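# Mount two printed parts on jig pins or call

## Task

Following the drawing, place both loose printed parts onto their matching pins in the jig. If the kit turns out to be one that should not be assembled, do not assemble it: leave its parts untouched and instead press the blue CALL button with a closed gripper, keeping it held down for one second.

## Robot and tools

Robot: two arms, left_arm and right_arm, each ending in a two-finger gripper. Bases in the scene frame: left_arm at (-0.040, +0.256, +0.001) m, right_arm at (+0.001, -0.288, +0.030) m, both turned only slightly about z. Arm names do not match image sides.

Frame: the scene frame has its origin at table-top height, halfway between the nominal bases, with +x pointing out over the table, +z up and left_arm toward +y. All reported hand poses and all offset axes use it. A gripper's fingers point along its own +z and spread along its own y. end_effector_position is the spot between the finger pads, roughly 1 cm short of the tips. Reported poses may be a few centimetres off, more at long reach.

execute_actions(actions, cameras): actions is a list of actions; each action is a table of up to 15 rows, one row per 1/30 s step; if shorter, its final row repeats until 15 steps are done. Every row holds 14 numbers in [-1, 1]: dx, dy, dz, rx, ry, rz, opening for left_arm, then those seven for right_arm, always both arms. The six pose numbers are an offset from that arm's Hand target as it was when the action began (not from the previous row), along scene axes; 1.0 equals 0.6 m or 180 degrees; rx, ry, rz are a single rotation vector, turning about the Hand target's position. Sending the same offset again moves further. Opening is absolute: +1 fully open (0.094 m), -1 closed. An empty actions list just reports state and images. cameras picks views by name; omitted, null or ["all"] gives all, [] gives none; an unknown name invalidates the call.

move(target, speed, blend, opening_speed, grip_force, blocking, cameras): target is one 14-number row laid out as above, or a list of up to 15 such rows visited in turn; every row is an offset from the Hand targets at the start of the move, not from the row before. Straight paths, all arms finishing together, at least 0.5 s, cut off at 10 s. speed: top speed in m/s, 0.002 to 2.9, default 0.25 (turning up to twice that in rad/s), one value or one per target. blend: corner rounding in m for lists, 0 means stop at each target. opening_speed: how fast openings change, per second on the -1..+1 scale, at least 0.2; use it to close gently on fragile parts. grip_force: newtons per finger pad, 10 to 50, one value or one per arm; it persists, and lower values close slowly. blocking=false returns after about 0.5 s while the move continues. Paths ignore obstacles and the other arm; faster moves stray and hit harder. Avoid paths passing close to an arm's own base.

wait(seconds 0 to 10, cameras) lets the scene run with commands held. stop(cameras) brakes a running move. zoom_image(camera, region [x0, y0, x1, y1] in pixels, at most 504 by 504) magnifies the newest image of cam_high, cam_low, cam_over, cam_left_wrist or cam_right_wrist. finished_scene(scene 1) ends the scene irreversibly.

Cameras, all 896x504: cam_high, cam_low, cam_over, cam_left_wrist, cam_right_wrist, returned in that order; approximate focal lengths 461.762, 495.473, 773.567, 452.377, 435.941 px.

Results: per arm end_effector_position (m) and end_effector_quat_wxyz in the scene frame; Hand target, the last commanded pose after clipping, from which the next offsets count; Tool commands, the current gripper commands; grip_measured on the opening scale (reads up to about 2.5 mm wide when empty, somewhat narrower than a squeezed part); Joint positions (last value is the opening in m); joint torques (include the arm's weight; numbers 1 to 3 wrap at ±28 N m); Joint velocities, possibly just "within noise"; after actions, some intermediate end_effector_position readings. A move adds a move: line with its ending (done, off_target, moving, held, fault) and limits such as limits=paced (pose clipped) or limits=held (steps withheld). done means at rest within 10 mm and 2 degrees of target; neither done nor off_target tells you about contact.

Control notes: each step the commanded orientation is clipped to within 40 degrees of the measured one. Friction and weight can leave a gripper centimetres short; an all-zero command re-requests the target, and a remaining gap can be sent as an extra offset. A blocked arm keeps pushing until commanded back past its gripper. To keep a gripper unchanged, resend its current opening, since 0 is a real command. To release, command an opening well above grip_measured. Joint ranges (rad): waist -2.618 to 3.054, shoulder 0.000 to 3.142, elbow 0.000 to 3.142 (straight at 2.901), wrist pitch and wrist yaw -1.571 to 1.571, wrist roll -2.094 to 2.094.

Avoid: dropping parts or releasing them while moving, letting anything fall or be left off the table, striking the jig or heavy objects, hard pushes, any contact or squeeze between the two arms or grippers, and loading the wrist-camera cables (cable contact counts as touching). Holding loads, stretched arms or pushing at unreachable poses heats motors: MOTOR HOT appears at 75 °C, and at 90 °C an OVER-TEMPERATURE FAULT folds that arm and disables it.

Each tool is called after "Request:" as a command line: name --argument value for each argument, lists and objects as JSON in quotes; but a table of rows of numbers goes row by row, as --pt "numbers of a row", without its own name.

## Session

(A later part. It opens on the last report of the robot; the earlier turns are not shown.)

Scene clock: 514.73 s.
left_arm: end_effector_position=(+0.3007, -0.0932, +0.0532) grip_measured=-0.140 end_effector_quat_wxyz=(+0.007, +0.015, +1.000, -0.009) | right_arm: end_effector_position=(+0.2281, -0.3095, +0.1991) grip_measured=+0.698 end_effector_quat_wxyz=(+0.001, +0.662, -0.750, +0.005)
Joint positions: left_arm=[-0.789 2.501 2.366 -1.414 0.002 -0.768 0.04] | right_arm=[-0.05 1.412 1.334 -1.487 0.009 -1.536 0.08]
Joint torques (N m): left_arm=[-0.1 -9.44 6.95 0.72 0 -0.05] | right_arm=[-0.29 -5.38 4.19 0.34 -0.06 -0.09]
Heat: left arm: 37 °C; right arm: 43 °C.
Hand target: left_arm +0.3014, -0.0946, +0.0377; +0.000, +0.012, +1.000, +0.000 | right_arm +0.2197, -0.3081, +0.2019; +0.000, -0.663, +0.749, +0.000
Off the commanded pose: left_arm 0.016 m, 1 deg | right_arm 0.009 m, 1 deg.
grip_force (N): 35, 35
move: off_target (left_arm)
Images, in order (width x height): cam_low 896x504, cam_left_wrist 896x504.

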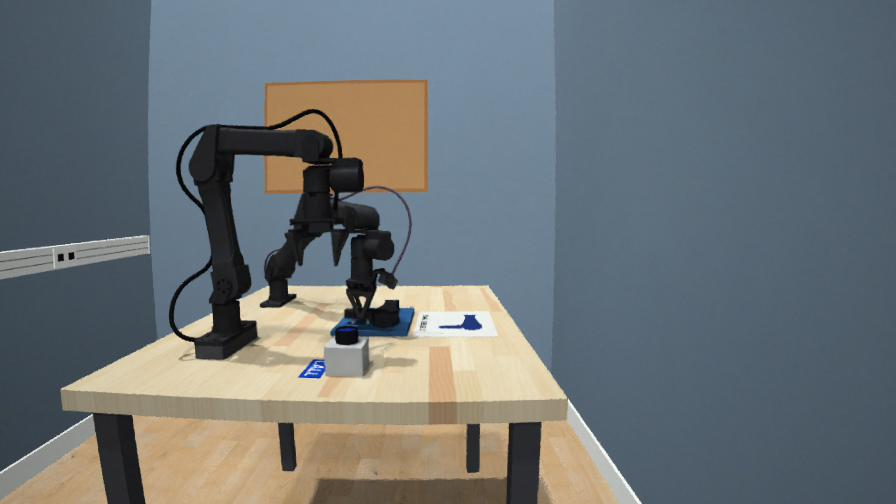

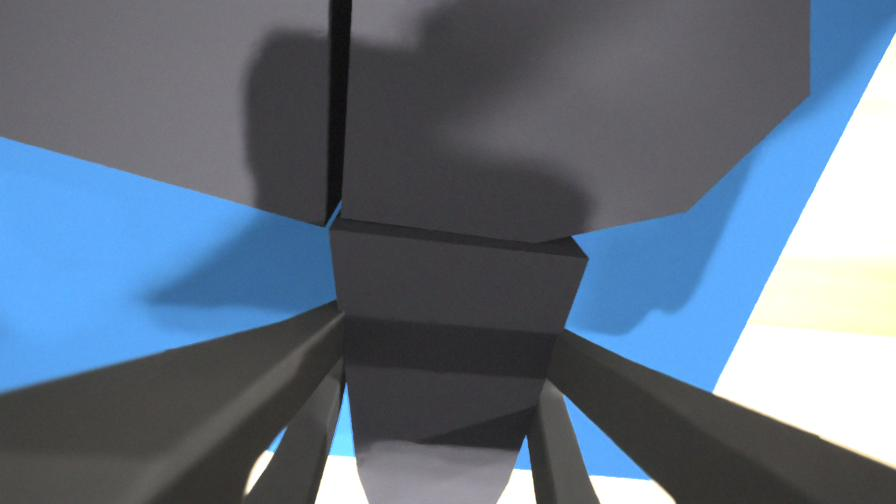

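Request:
move --target '[0, 0.0018, 0.0117, 0, 0, 0, -0.45, 0, 0, 0, 0, 0, 0, 0.7]' --speed 0.04 --cameras '["cam_left_wrist"]'

Request:
zoom_image --camera "cam_left_wrist" --region '[280, 130, 720, 340]'

Scene clock: 520.17 s.
left_arm: end_effector_position=(+0.3013, -0.0938, +0.0560) grip_measured=-0.140 end_effector_quat_wxyz=(+0.008, +0.015, +1.000, -0.010) | right_arm: end_effector_position=(+0.2281, -0.3095, +0.1991) grip_measured=+0.698 end_effector_quat_wxyz=(+0.001, +0.662, -0.750, +0.005)
Joint positions: left_arm=[-0.789 2.501 2.377 -1.42 0.002 -0.768 0.04] | right_arm=[-0.05 1.412 1.334 -1.487 0.009 -1.536 0.08]
Joint torques (N m): left_arm=[0.01 -9.52 8.14 0.52 0 -0.03] | right_arm=[-0.36 -5.35 3.89 0.37 -0.1 -0.06]
Heat: left arm: 37 °C; right arm: 43 °C.
Hand target: left_arm +0.3015, -0.0936, +0.0448; +0.000, +0.012, +1.000, +0.000 | right_arm +0.2197, -0.3081, +0.2019; +0.000, -0.663, +0.749, +0.000
Off the commanded pose: left_arm 0.011 m, 2 deg | right_arm 0.009 m, 1 deg.
grip_force (N): 35, 35
move: off_target (left_arm)
Images, in order (width x height): cam_left_wrist 896x504.

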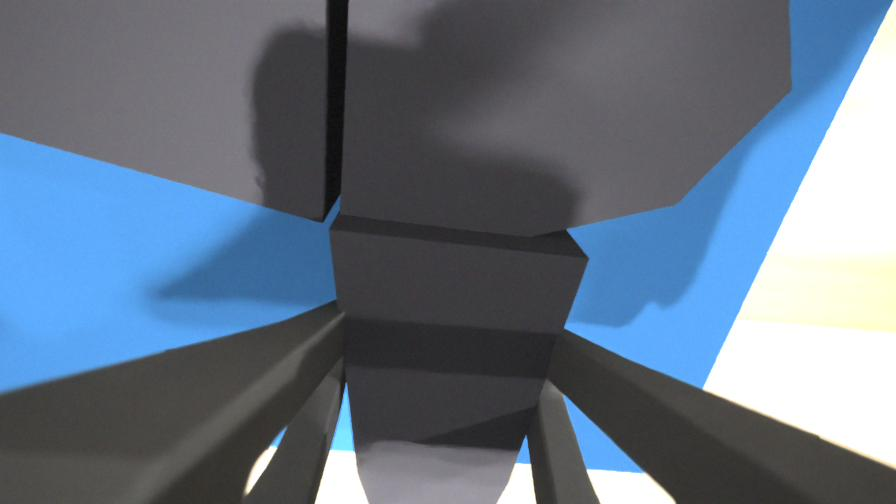

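Scaled by 1.145 from the camera's 896x504 image, which has a finer 1280x720 frame.

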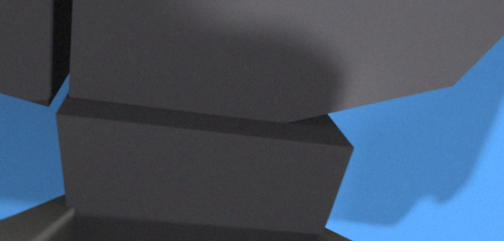

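Request:
move --target '[-0.0043, -0.0102, 0, 0, 0, 0, -0.45, 0, 0, 0, 0, 0, 0, 0.7]' --speed 0.04 --cameras '["cam_left_wrist"]'

Request:
zoom_image --camera "cam_left_wrist" --region '[280, 130, 720, 340]'

Scene clock: 525.47 s.
left_arm: end_effector_position=(+0.3010, -0.0984, +0.0576) grip_measured=-0.140 end_effector_quat_wxyz=(+0.010, +0.013, +1.000, -0.012) | right_arm: end_effector_position=(+0.2281, -0.3095, +0.1991) grip_measured=+0.698 end_effector_quat_wxyz=(+0.001, +0.662, -0.750, +0.005)
Joint positions: left_arm=[-0.795 2.519 2.416 -1.437 0.002 -0.778 0.04] | right_arm=[-0.05 1.412 1.334 -1.487 0.009 -1.536 0.08]
Joint torques (N m): left_arm=[-0.4 -9.44 8.09 0.52 0 -0.06] | right_arm=[-0.32 -5.55 3.99 0.36 -0.09 -0.06]
Heat: left arm: 37 °C; right arm: 43 °C.
Hand target: left_arm +0.2989, -0.0997, +0.0447; +0.000, +0.012, +1.000, +0.000 | right_arm +0.2197, -0.3081, +0.2019; +0.000, -0.663, +0.749, +0.000
Off the commanded pose: left_arm 0.013 m, 2 deg | right_arm 0.009 m, 1 deg.
grip_force (N): 35, 35
move: off_target (left_arm)
Images, in order (width x height): cam_left_wrist 896x504.

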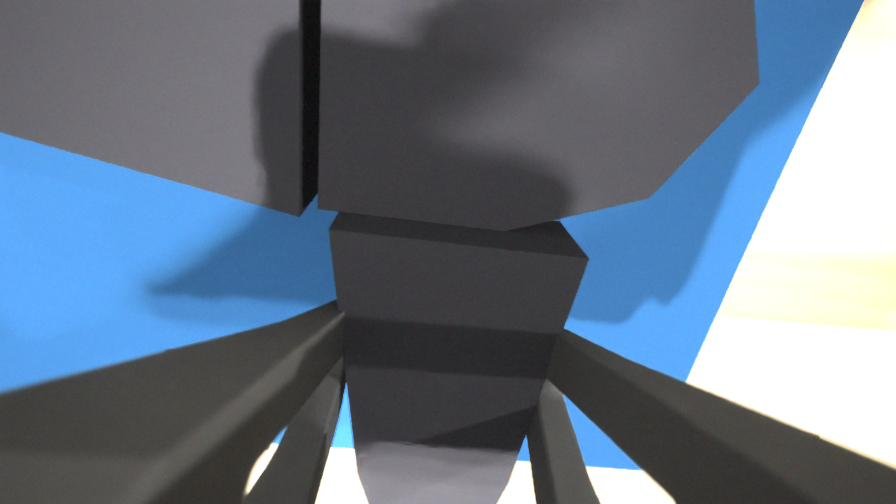

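Scaled by 1.145 from the camera's 896x504 image, which has a finer 1280x720 frame.

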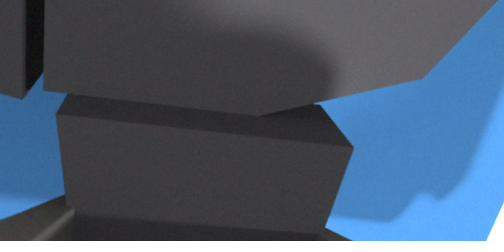

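Request:
move --target '[0.0065, 0.0095, -0.0105, 0, 0, 0, -0.45, 0, 0, 0, 0, 0, 0, 0.7]' --speed 0.025 --cameras '["cam_low", "cam_left_wrist"]'

Request:
zoom_image --camera "cam_left_wrist" --region '[280, 130, 720, 340]'

Request:
zoom_image --camera "cam_low" --region '[335, 300, 405, 335]'

Scene clock: 533.80 s.
left_arm: end_effector_position=(+0.3004, -0.0977, +0.0533) grip_measured=-0.140 end_effector_quat_wxyz=(+0.008, +0.013, +1.000, -0.010) | right_arm: end_effector_position=(+0.2281, -0.3095, +0.1991) grip_measured=+0.698 end_effector_quat_wxyz=(+0.001, +0.662, -0.750, +0.005)
Joint positions: left_arm=[-0.795 2.519 2.399 -1.426 0.002 -0.778 0.04] | right_arm=[-0.05 1.412 1.334 -1.487 0.009 -1.536 0.08]
Joint torques (N m): left_arm=[0.66 -10.33 5.49 0.75 0 0.08] | right_arm=[-0.4 -5.38 3.97 0.33 -0.06 -0.04]
Heat: left arm: 37 °C; right arm: 42 °C.
Hand target: left_arm +0.3027, -0.0939, +0.0383; +0.000, +0.012, +1.000, +0.000 | right_arm +0.2197, -0.3081, +0.2019; +0.000, -0.663, +0.749, +0.000
Off the commanded pose: left_arm 0.016 m, 1 deg | right_arm 0.009 m, 1 deg.
grip_force (N): 35, 35
move: off_target (left_arm)
Images, in order (width x height): cam_low 896x504, cam_left_wrist 896x504.

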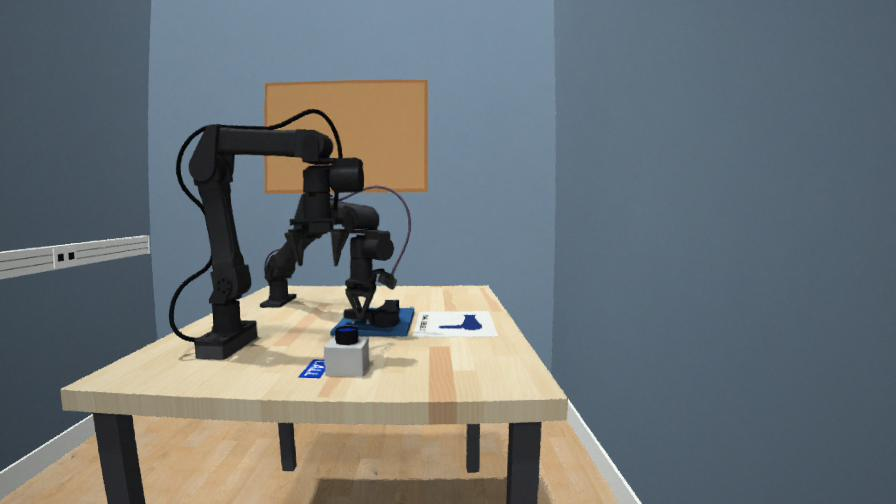

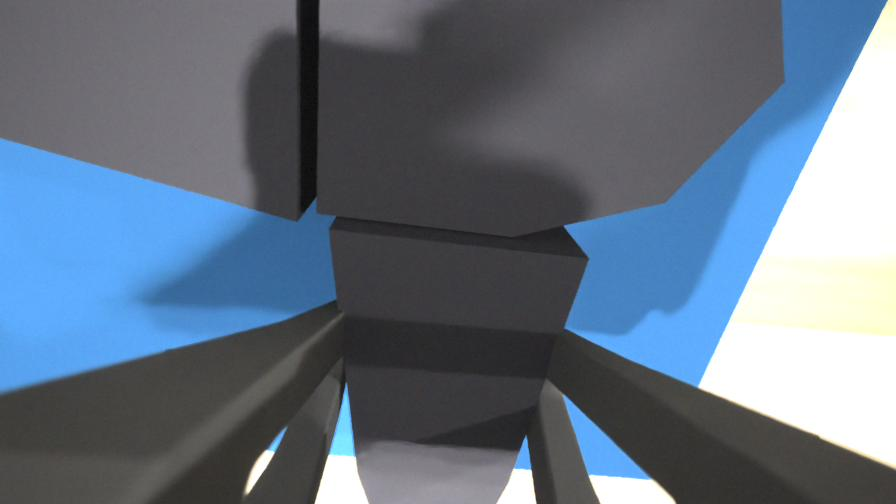

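Scaled by 1.145 from the camera's 896x504 image, which has a finer 1280x720 frame.

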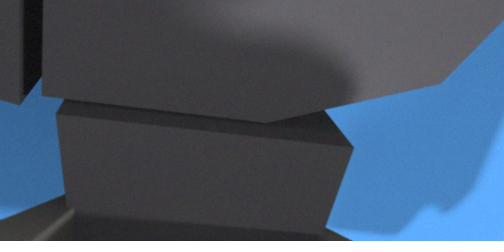

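Scaled by 7.200 from the camera's 896x504 image, which has a finer 1280x720 frame.

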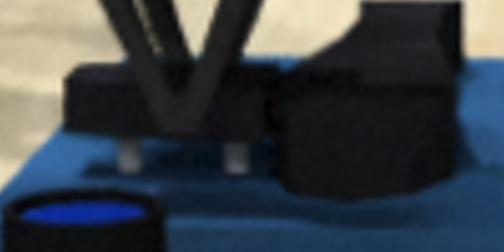

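Request:
move --target '[-0.002, 0.002, 0.0108, 0, 0, 0, -0.45, 0, 0, 0, 0, 0, 0, 0.7]' --speed 0.04 --cameras '[]'

Scene clock: 540.20 s.
left_arm: end_effector_position=(+0.3005, -0.0978, +0.0533) grip_measured=-0.140 end_effector_quat_wxyz=(+0.008, +0.013, +1.000, -0.010) | right_arm: end_effector_position=(+0.2281, -0.3095, +0.1991) grip_measured=+0.698 end_effector_quat_wxyz=(+0.001, +0.662, -0.750, +0.005)
Joint positions: left_arm=[-0.795 2.519 2.399 -1.425 0.002 -0.778 0.04] | right_arm=[-0.05 1.412 1.334 -1.487 0.009 -1.536 0.08]
Joint torques (N m): left_arm=[0.65 -10.82 6.38 0.55 -0.01 0.08] | right_arm=[-0.31 -5.52 4.08 0.32 -0.09 -0.05]
Heat: left arm: 37 °C; right arm: 42 °C.
Hand target: left_arm +0.3015, -0.0927, +0.0448; +0.000, +0.012, +1.000, +0.000 | right_arm +0.2197, -0.3081, +0.2019; +0.000, -0.663, +0.749, +0.000
Off the commanded pose: left_arm 0.010 m, 1 deg | right_arm 0.009 m, 1 deg.
grip_force (N): 35, 35
move: done
No camera images: "cameras" was empty.

Request:
move --target '[0, 0.001, 0.0067, 0, 0, 0, -0.45, 0, 0, 0, 0, 0, 0, 0.7]' --speed 0.04 --cameras '["cam_left_wrist"]'

Request:
zoom_image --camera "cam_left_wrist" --region '[280, 130, 720, 340]'

Scene clock: 542.97 s.
left_arm: end_effector_position=(+0.2993, -0.0966, +0.0533) grip_measured=-0.140 end_effector_quat_wxyz=(+0.006, +0.013, +1.000, -0.007) | right_arm: end_effector_position=(+0.2281, -0.3095, +0.1991) grip_measured=+0.698 end_effector_quat_wxyz=(+0.001, +0.662, -0.750, +0.005)
Joint positions: left_arm=[-0.795 2.519 2.399 -1.432 0.002 -0.778 0.04] | right_arm=[-0.05 1.412 1.334 -1.487 0.009 -1.536 0.08]
Joint torques (N m): left_arm=[0.72 -10.86 7.54 0.45 0 0.08] | right_arm=[-0.42 -5.34 4 0.36 -0.07 -0.08]
Heat: left arm: 37 °C; right arm: 42 °C.
Hand target: left_arm +0.3015, -0.0921, +0.0488; +0.000, +0.012, +1.000, +0.000 | right_arm +0.2197, -0.3081, +0.2019; +0.000, -0.663, +0.749, +0.000
Off the commanded pose: left_arm 0.007 m, 1 deg | right_arm 0.009 m, 1 deg.
grip_force (N): 35, 35
move: done
Images, in order (width x height): cam_left_wrist 896x504.

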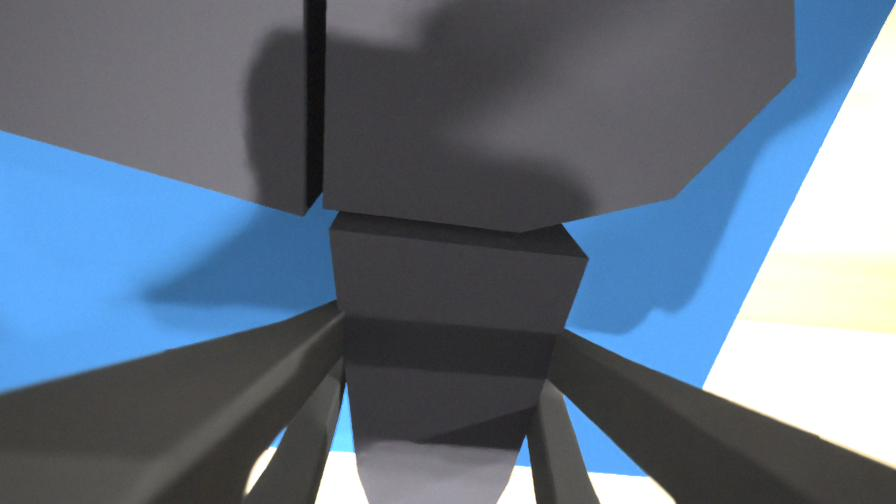

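Scaled by 1.145 from the camera's 896x504 image, which has a finer 1280x720 frame.

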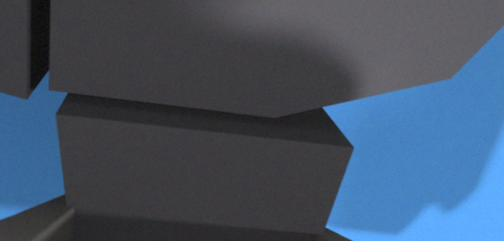

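Request:
move --target '[0, 0, -0.0217, 0, 0, 0, -0.45, 0, 0, 0, 0, 0, 0, 0.7]' --speed 0.03 --cameras '["cam_left_wrist"]'

Request:
zoom_image --camera "cam_left_wrist" --region '[280, 130, 720, 340]'

Scene clock: 546.40 s.
left_arm: end_effector_position=(+0.2979, -0.0962, +0.0439) grip_measured=-0.140 end_effector_quat_wxyz=(+0.001, +0.013, +1.000, -0.006) | right_arm: end_effector_position=(+0.2281, -0.3095, +0.1991) grip_measured=+0.698 end_effector_quat_wxyz=(+0.001, +0.662, -0.750, +0.005)
Joint positions: left_arm=[-0.795 2.519 2.361 -1.403 0.007 -0.778 0.04] | right_arm=[-0.05 1.412 1.334 -1.487 0.009 -1.536 0.08]
Joint torques (N m): left_arm=[0.73 -11.34 5.42 0.74 -0.05 0.08] | right_arm=[-0.36 -5.33 4.11 0.4 -0.07 0]
Heat: left arm: 37 °C; right arm: 42 °C.
Hand target: left_arm +0.3016, -0.0921, +0.0359; +0.000, +0.012, +1.000, +0.000 | right_arm +0.2197, -0.3081, +0.2019; +0.000, -0.663, +0.749, +0.000
Off the commanded pose: left_arm 0.010 m, 1 deg | right_arm 0.009 m, 1 deg.
grip_force (N): 35, 35
move: done
Images, in order (width x height): cam_left_wrist 896x504.

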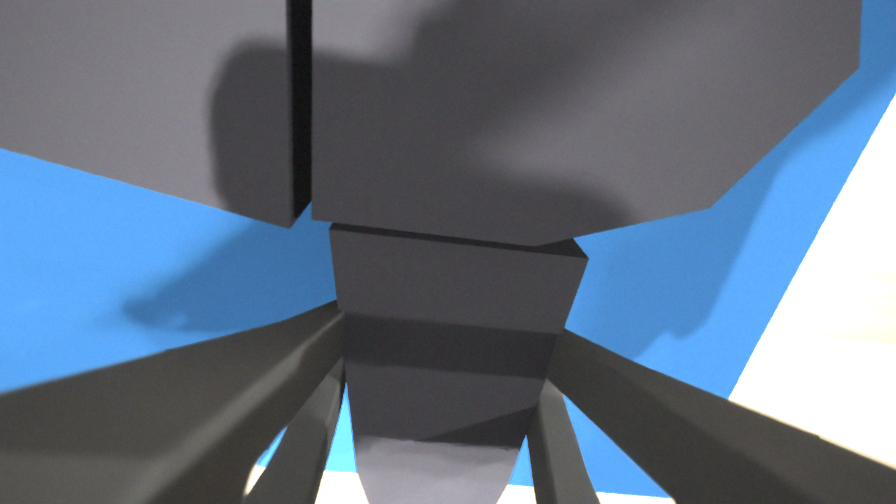

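Scaled by 1.145 from the camera's 896x504 image, which has a finer 1280x720 frame.

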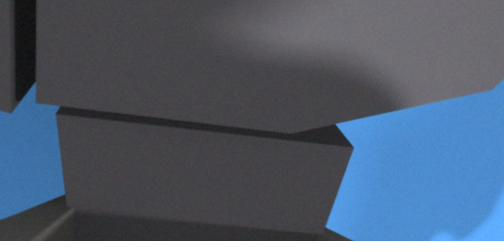

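Request:
execute_actions --actions '[]' --cameras '["cam_low", "cam_over"]'

Request:
zoom_image --camera "cam_low" --region '[335, 300, 405, 335]'

Scene clock: 548.33 s.
left_arm: end_effector_position=(+0.2979, -0.0962, +0.0439) grip_measured=-0.140 end_effector_quat_wxyz=(+0.001, +0.013, +1.000, -0.006) | right_arm: end_effector_position=(+0.2281, -0.3095, +0.1991) grip_measured=+0.698 end_effector_quat_wxyz=(+0.001, +0.662, -0.750, +0.005)
Joint positions: left_arm=[-0.795 2.519 2.361 -1.403 0.007 -0.778 0.04] | right_arm=[-0.05 1.412 1.334 -1.487 0.009 -1.536 0.08]
Joint velocities: within noise
Joint torques (N m): left_arm=[0.73 -11.36 5.41 0.74 -0.05 0.07] | right_arm=[-0.44 -5.2 4.03 0.36 -0.11 -0.03]
Heat: left arm: 37 °C; right arm: 42 °C.
Hand target: left_arm +0.3016, -0.0921, +0.0359; +0.000, +0.012, +1.000, +0.000 | right_arm +0.2197, -0.3081, +0.2019; +0.000, -0.663, +0.749, +0.000
Tool commands: left_gripper/opening=-0.45 right_gripper/opening=+0.7
Off the commanded pose: left_arm 0.010 m, 1 deg | right_arm 0.009 m, 1 deg.
grip_force (N): 35, 35
Images, in order (width x height): cam_low 896x504, cam_over 896x504.

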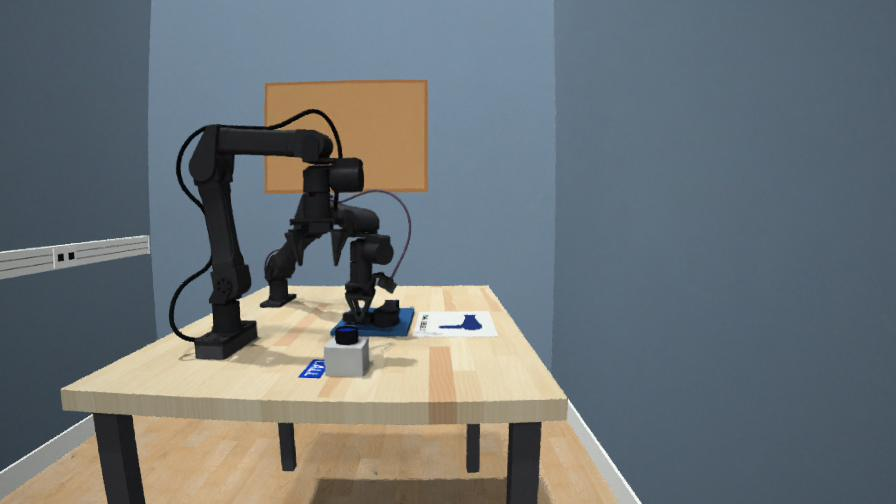

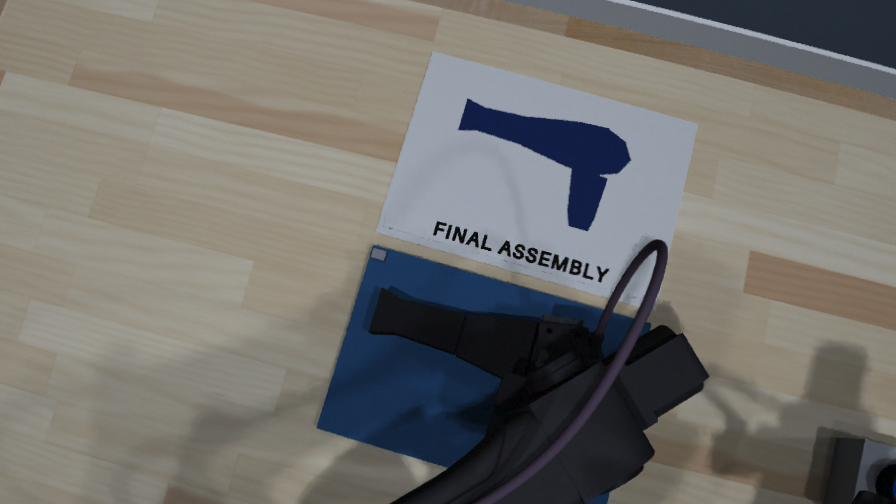

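Scaled by 7.200 from the camera's 896x504 image, which has a finer 1280x720 frame.

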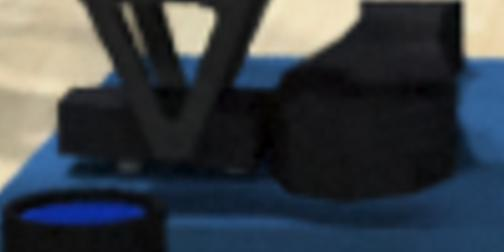

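Request:
move --target '[0, 0, -0.0133, 0, 0, 0, -0.45, 0, 0, 0, 0, 0, 0, 0.7]' --speed 0.03 --cameras '["cam_low", "cam_left_wrist"]'

Request:
zoom_image --camera "cam_low" --region '[335, 300, 405, 335]'

Request:
zoom_image --camera "cam_left_wrist" --region '[280, 130, 720, 340]'

Scene clock: 563.83 s.
left_arm: end_effector_position=(+0.2977, -0.0963, +0.0375) grip_measured=-0.140 end_effector_quat_wxyz=(+0.000, +0.014, +1.000, -0.005) | right_arm: end_effector_position=(+0.2281, -0.3095, +0.1991) grip_measured=+0.698 end_effector_quat_wxyz=(+0.001, +0.662, -0.750, +0.005)
Joint positions: left_arm=[-0.795 2.519 2.336 -1.38 0.008 -0.777 0.04] | right_arm=[-0.05 1.412 1.334 -1.487 0.009 -1.536 0.08]
Joint torques (N m): left_arm=[0.73 -11.51 4.68 0.83 -0.06 0.07] | right_arm=[-0.34 -5.26 4.14 0.33 -0.09 0.01]
Heat: left arm: 37 °C; right arm: 42 °C.
Hand target: left_arm +0.3016, -0.0922, +0.0279; +0.000, +0.012, +1.000, +0.000 | right_arm +0.2197, -0.3081, +0.2019; +0.000, -0.663, +0.749, +0.000
Off the commanded pose: left_arm 0.011 m, 1 deg | right_arm 0.009 m, 1 deg.
grip_force (N): 35, 35
move: off_target (left_arm)
Images, in order (width x height): cam_low 896x504, cam_left_wrist 896x504.

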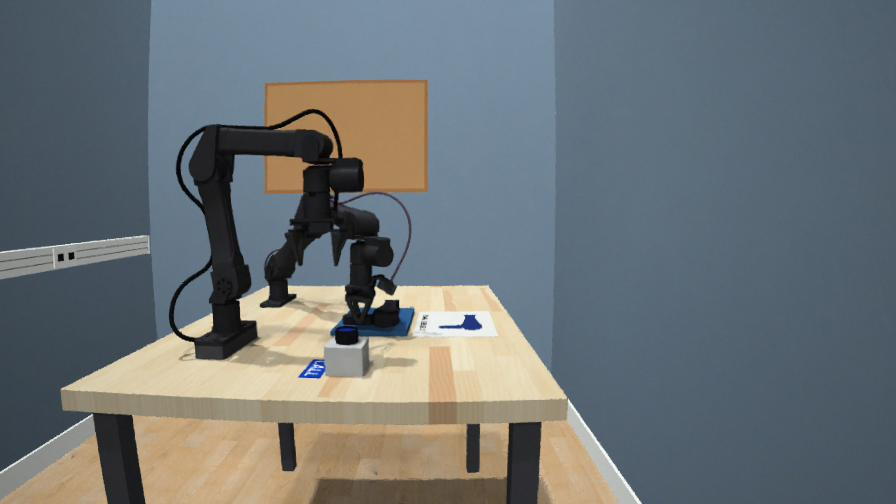

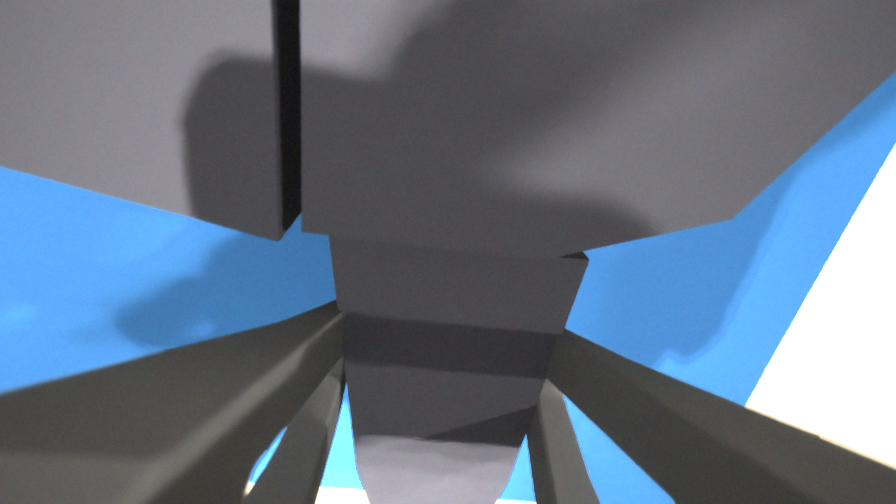

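Scaled by 7.200 from the camera's 896x504 image, which has a finer 1280x720 frame.

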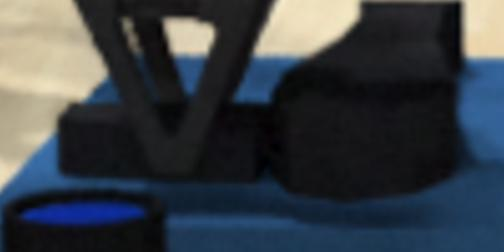

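Scaled by 1.145 from the camera's 896x504 image, which has a finer 1280x720 frame.

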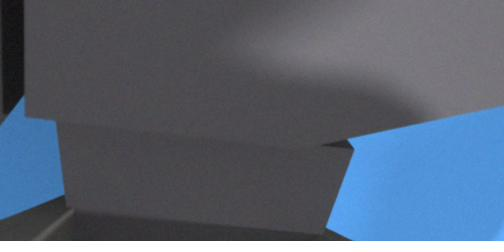

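Request:
move --target '[0, 0, -0.0117, 0, 0, 0, -0.45, 0, 0, 0, 0, 0, 0, 0.7]' --speed 0.03 --cameras '["cam_low", "cam_left_wrist"]'

Request:
zoom_image --camera "cam_low" --region '[335, 300, 405, 335]'

Scene clock: 566.77 s.
left_arm: end_effector_position=(+0.2973, -0.0961, +0.0359) grip_measured=-0.140 end_effector_quat_wxyz=(+0.000, +0.014, +1.000, -0.006) | right_arm: end_effector_position=(+0.2281, -0.3095, +0.1991) grip_measured=+0.698 end_effector_quat_wxyz=(+0.001, +0.662, -0.750, +0.005)
Joint positions: left_arm=[-0.795 2.513 2.319 -1.367 0.009 -0.777 0.04] | right_arm=[-0.05 1.412 1.334 -1.487 0.009 -1.536 0.08]
Joint torques (N m): left_arm=[0.73 -11.14 3.74 1 -0.06 0.07] | right_arm=[-0.27 -5.39 4.11 0.32 -0.11 0]
Heat: left arm: 37 °C; right arm: 42 °C.
Hand target: left_arm +0.3016, -0.0921, +0.0209; +0.000, +0.012, +1.000, +0.000 | right_arm +0.2197, -0.3081, +0.2019; +0.000, -0.663, +0.749, +0.000
Off the commanded pose: left_arm 0.016 m, 1 deg | right_arm 0.009 m, 1 deg.
grip_force (N): 35, 35
move: off_target (left_arm)
Images, in order (width x height): cam_low 896x504, cam_left_wrist 896x504.

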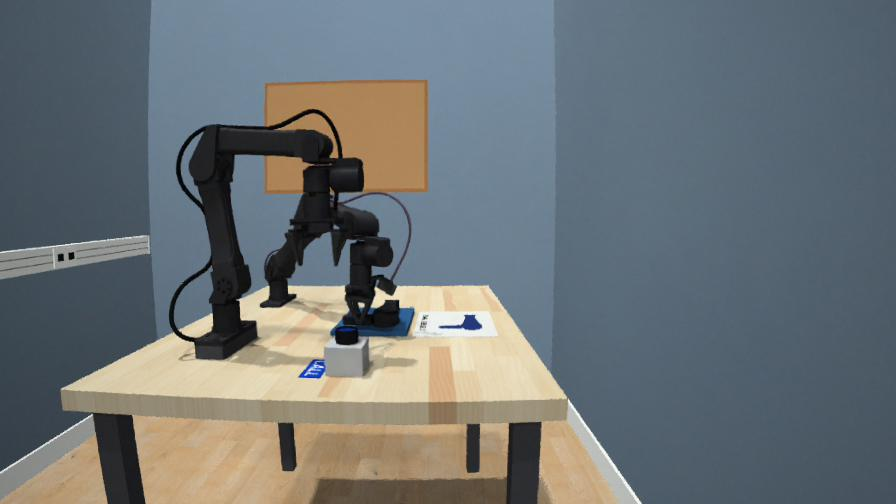

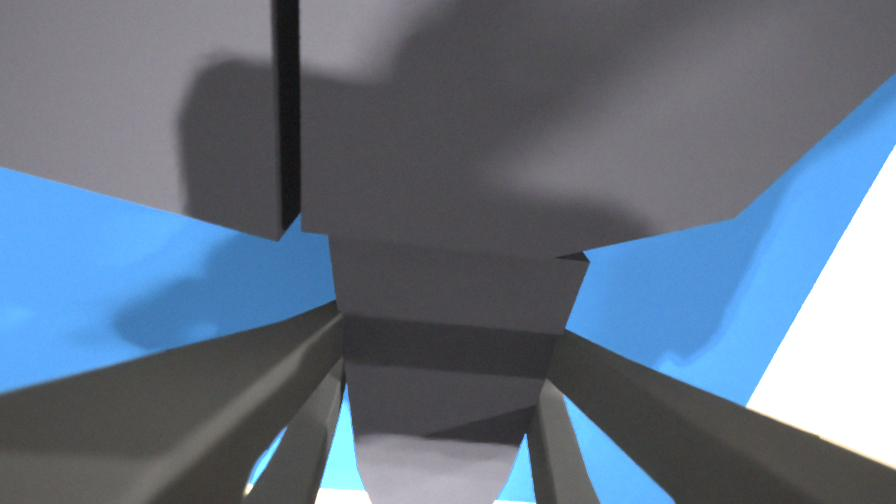

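Scaled by 7.200 from the camera's 896x504 image, which has a finer 1280x720 frame.

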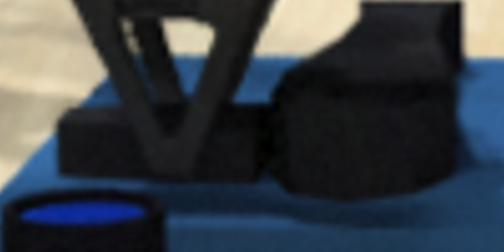

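Request:
move --pt "-0.0072 -0.0067 0.025 0 0 0 -0.45 0 0 0 0 0 0 0.7" --pt "-0.0072 -0.0067 0.025 0 0 0 0.25 0 0 0 0 0 0 0.7" --speed 0.04 --opening_speed 0.4 --cameras '["cam_low", "cam_left_wrist"]'

Scene clock: 571.77 s.
left_arm: end_effector_position=(+0.2975, -0.0963, +0.0382) grip_measured=+0.247 end_effector_quat_wxyz=(+0.001, +0.014, +1.000, -0.007) | right_arm: end_effector_position=(+0.2281, -0.3095, +0.1991) grip_measured=+0.698 end_effector_quat_wxyz=(+0.001, +0.662, -0.750, +0.005)
Joint positions: left_arm=[-0.795 2.513 2.328 -1.375 0.009 -0.777 0.059] | right_arm=[-0.05 1.412 1.334 -1.487 0.009 -1.536 0.08]
Joint torques (N m): left_arm=[-0.21 -11.11 7.66 0.48 -0.06 -0.05] | right_arm=[-0.34 -5.52 4.07 0.34 -0.1 -0.07]
Heat: left arm: 37 °C; right arm: 42 °C.
Hand target: left_arm +0.2973, -0.0962, +0.0359; +0.000, +0.012, +1.000, +0.000 | right_arm +0.2197, -0.3081, +0.2019; +0.000, -0.663, +0.749, +0.000
Off the commanded pose: left_arm 0.002 m, 1 deg | right_arm 0.009 m, 1 deg.
grip_force (N): 35, 35
move: done
Images, in order (width x height): cam_low 896x504, cam_left_wrist 896x504.

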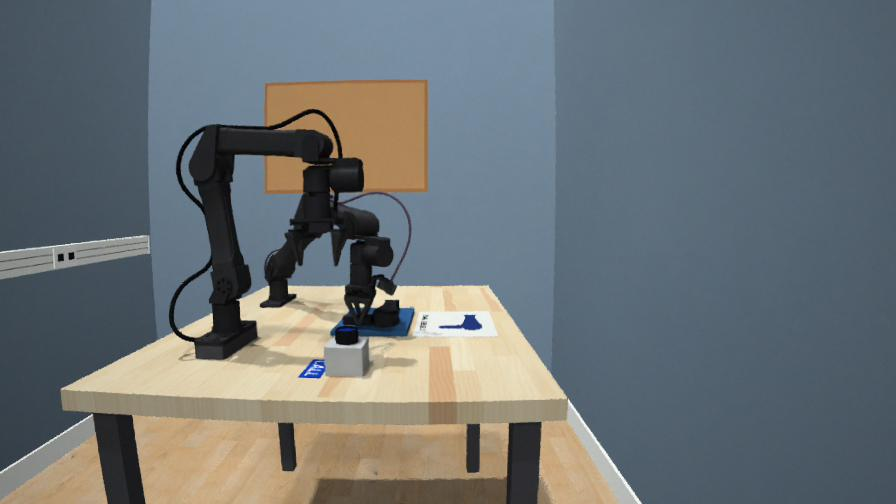

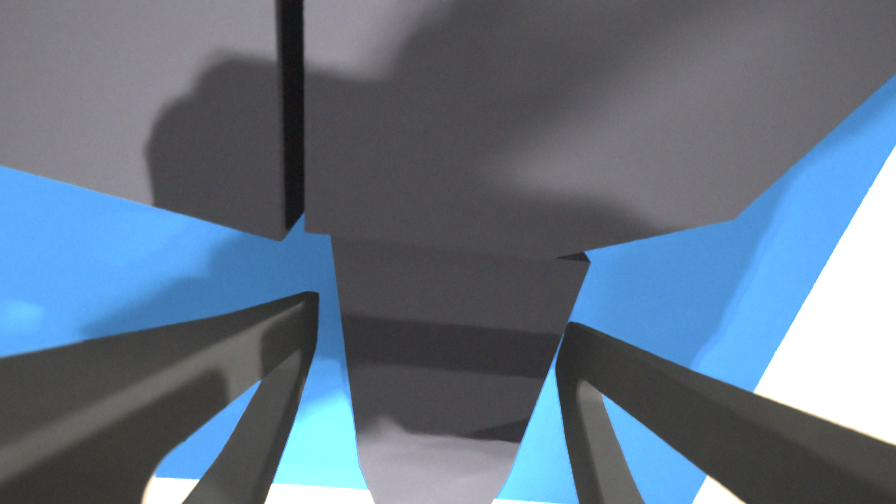

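Request:
move --pt "0 0 0 0 0 0 0.6 0 0 0 0 0 0 0.7" --pt "0 0 0.05 0 0 0 0.6 0 0 0 0 0 0 0.7" --pt "0 0 0.18 0 0 0 0.6 0 0 0 0 0 0 0.7" --speed '[0.05, 0.06, 0.2]' --blend '[0, 0.01, 0]' --cameras '["cam_low", "cam_left_wrist", "cam_over"]'

Request:
zoom_image --camera "cam_left_wrist" --region '[200, 0, 700, 330]'

Request:
zoom_image --camera "cam_low" --region '[335, 295, 415, 340]'

Scene clock: 576.53 s.
left_arm: end_effector_position=(+0.2993, -0.0982, +0.1287) grip_measured=+0.598 end_effector_quat_wxyz=(+0.041, +0.014, +0.998, -0.048) | right_arm: end_effector_position=(+0.2281, -0.3095, +0.1991) grip_measured=+0.698 end_effector_quat_wxyz=(+0.001, +0.662, -0.750, +0.005)
Joint positions: left_arm=[-0.795 2.449 2.569 -1.565 0.009 -0.777 0.075] | right_arm=[-0.05 1.412 1.334 -1.487 0.009 -1.536 0.08]
Joint torques (N m): left_arm=[-0.2 -13.7 6.72 0.68 -0.06 -0.05] | right_arm=[-0.34 -5.41 4.22 0.35 -0.07 -0.04]
Heat: left arm: 37 °C; right arm: 42 °C.
Hand target: left_arm +0.2972, -0.0962, +0.1438; +0.000, +0.012, +1.000, +0.000 | right_arm +0.2197, -0.3081, +0.2019; +0.000, -0.663, +0.749, +0.000
Off the commanded pose: left_arm 0.015 m, 7 deg | right_arm 0.009 m, 1 deg.
joint sent to its limit (left arm) — joint 4 (wrist pitch), lower limit. The joint targets are off in orientation, not in position.
grip_force (N): 35, 35
move: off_target (left_arm)
Images, in order (width x height): cam_low 896x504, cam_over 896x504, cam_left_wrist 896x504.

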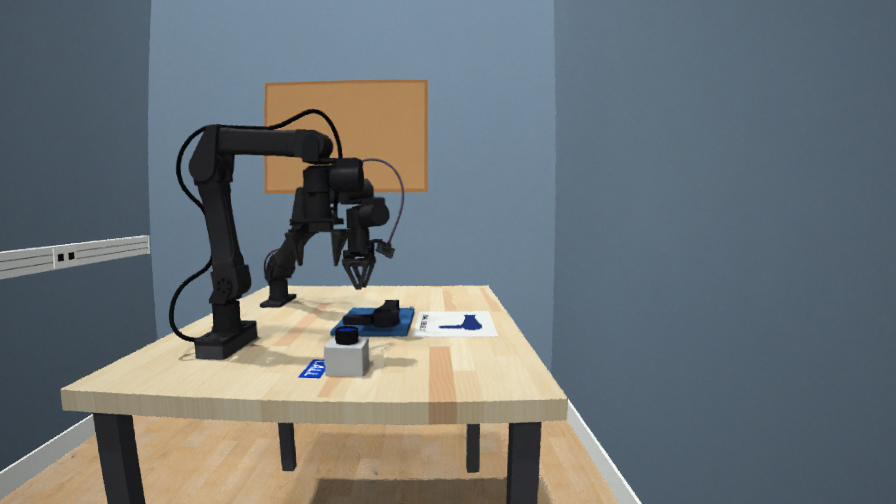

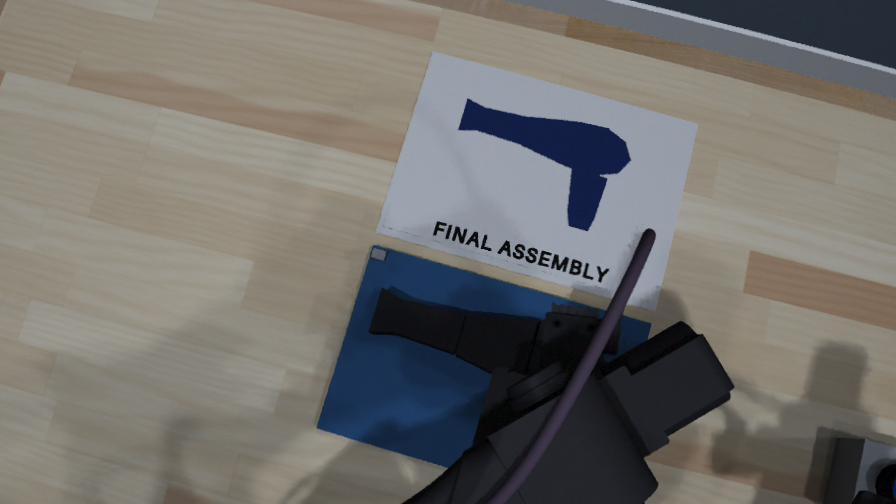

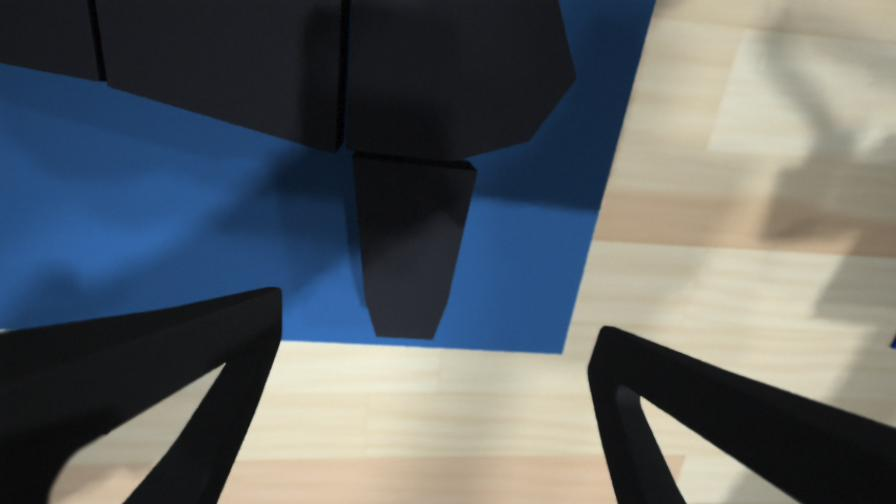

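Scaled by 1.008 from the camera's 896x504 image, which has a finer 1280x720 frame.

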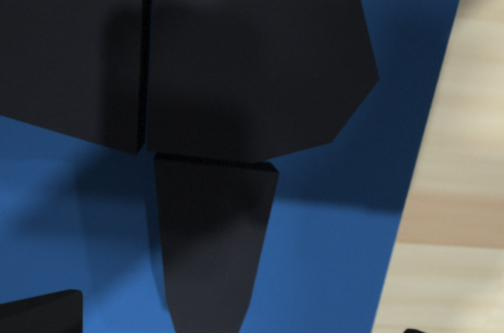

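Scaled by 6.300 from the camera's 896x504 image, which has a finer 1280x720 frame.

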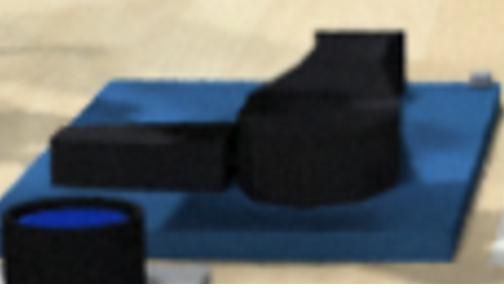

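Request:
move --target '[-0.128, 0.41, 0.167, 0, -0.111, 0, 0.6, 0, 0, 0, 0, 0, 0, 0.7]' --speed 0.3

Request:
zoom_image --camera "cam_over" --region '[360, 270, 640, 490]'

Request:
zoom_image --camera "cam_low" --region '[335, 295, 415, 340]'

Scene clock: 581.87 s.
left_arm: end_effector_position=(+0.2234, +0.1450, +0.2476) grip_measured=+0.598 end_effector_quat_wxyz=(+0.180, +0.010, +0.984, -0.007) | right_arm: end_effector_position=(+0.2281, -0.3095, +0.1991) grip_measured=+0.698 end_effector_quat_wxyz=(+0.001, +0.662, -0.750, +0.005)
Joint positions: left_arm=[-0.487 1.397 1.577 -1.422 -0.153 -0.451 0.075] | right_arm=[-0.05 1.412 1.334 -1.487 0.009 -1.536 0.08]
Joint torques (N m): left_arm=[0.34 -4.34 5.3 1.15 -0.16 0.08] | right_arm=[-0.32 -5.37 3.92 0.37 -0.01 -0.05]
Heat: left arm: 37 °C; right arm: 42 °C.
Hand target: left_arm +0.2204, +0.1498, +0.2440; +0.173, +0.012, +0.985, +0.002 | right_arm +0.2197, -0.3081, +0.2019; +0.000, -0.663, +0.749, +0.000
Off the commanded pose: left_arm 0.007 m, 1 deg | right_arm 0.009 m, 1 deg.
grip_force (N): 35, 35
move: done

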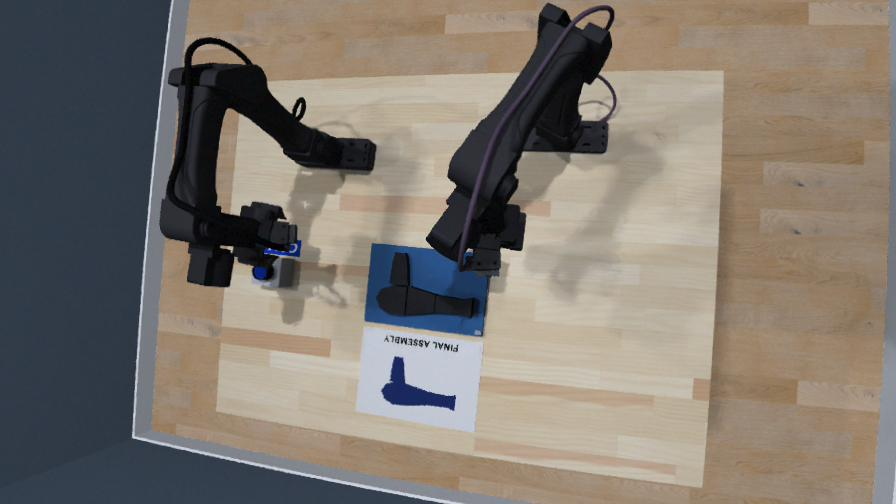

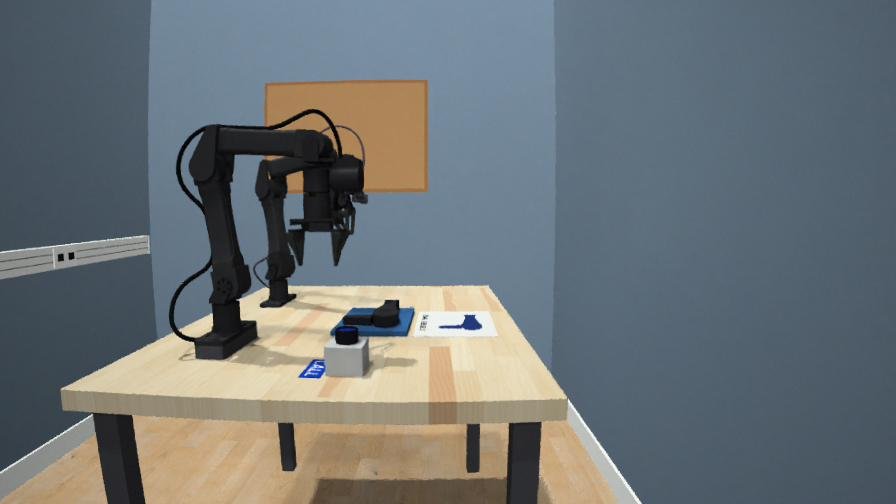

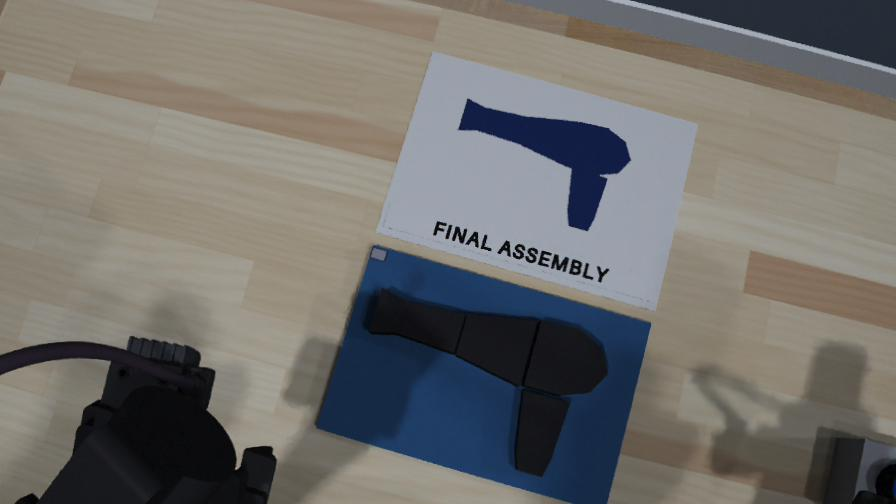

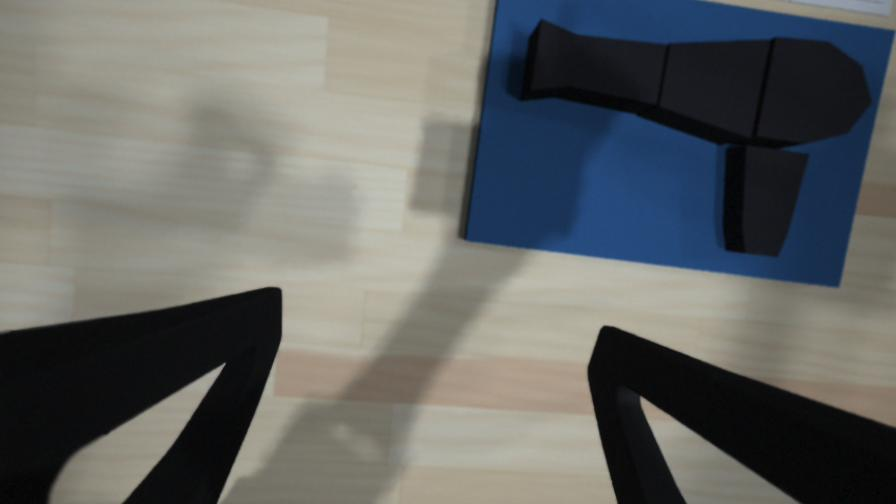

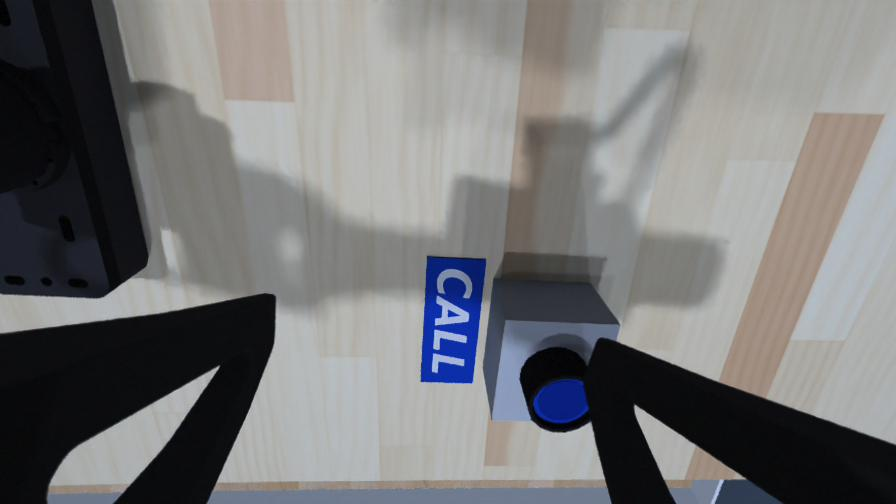

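Scaled by 1.800 from the camera's 896x504 image, which has a finer 1280x720 frame.

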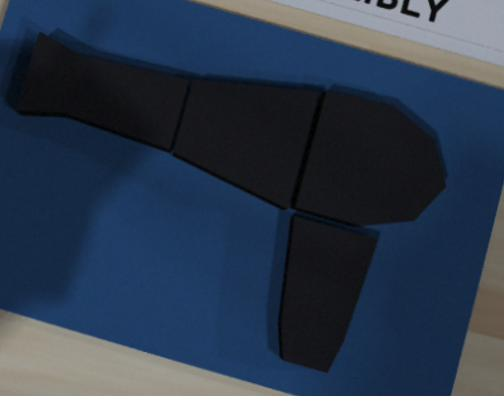

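Scaled by 6.300 from the camera's 896x504 image, which has a finer 1280x720 frame.

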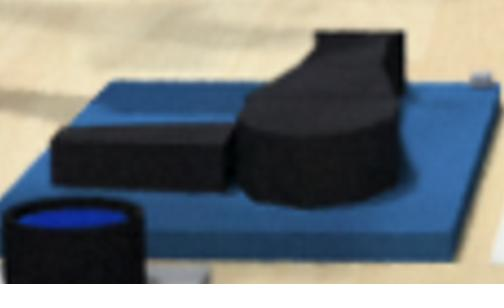

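Request:
finished_scene --scene 1

The scene is finished: the task was done.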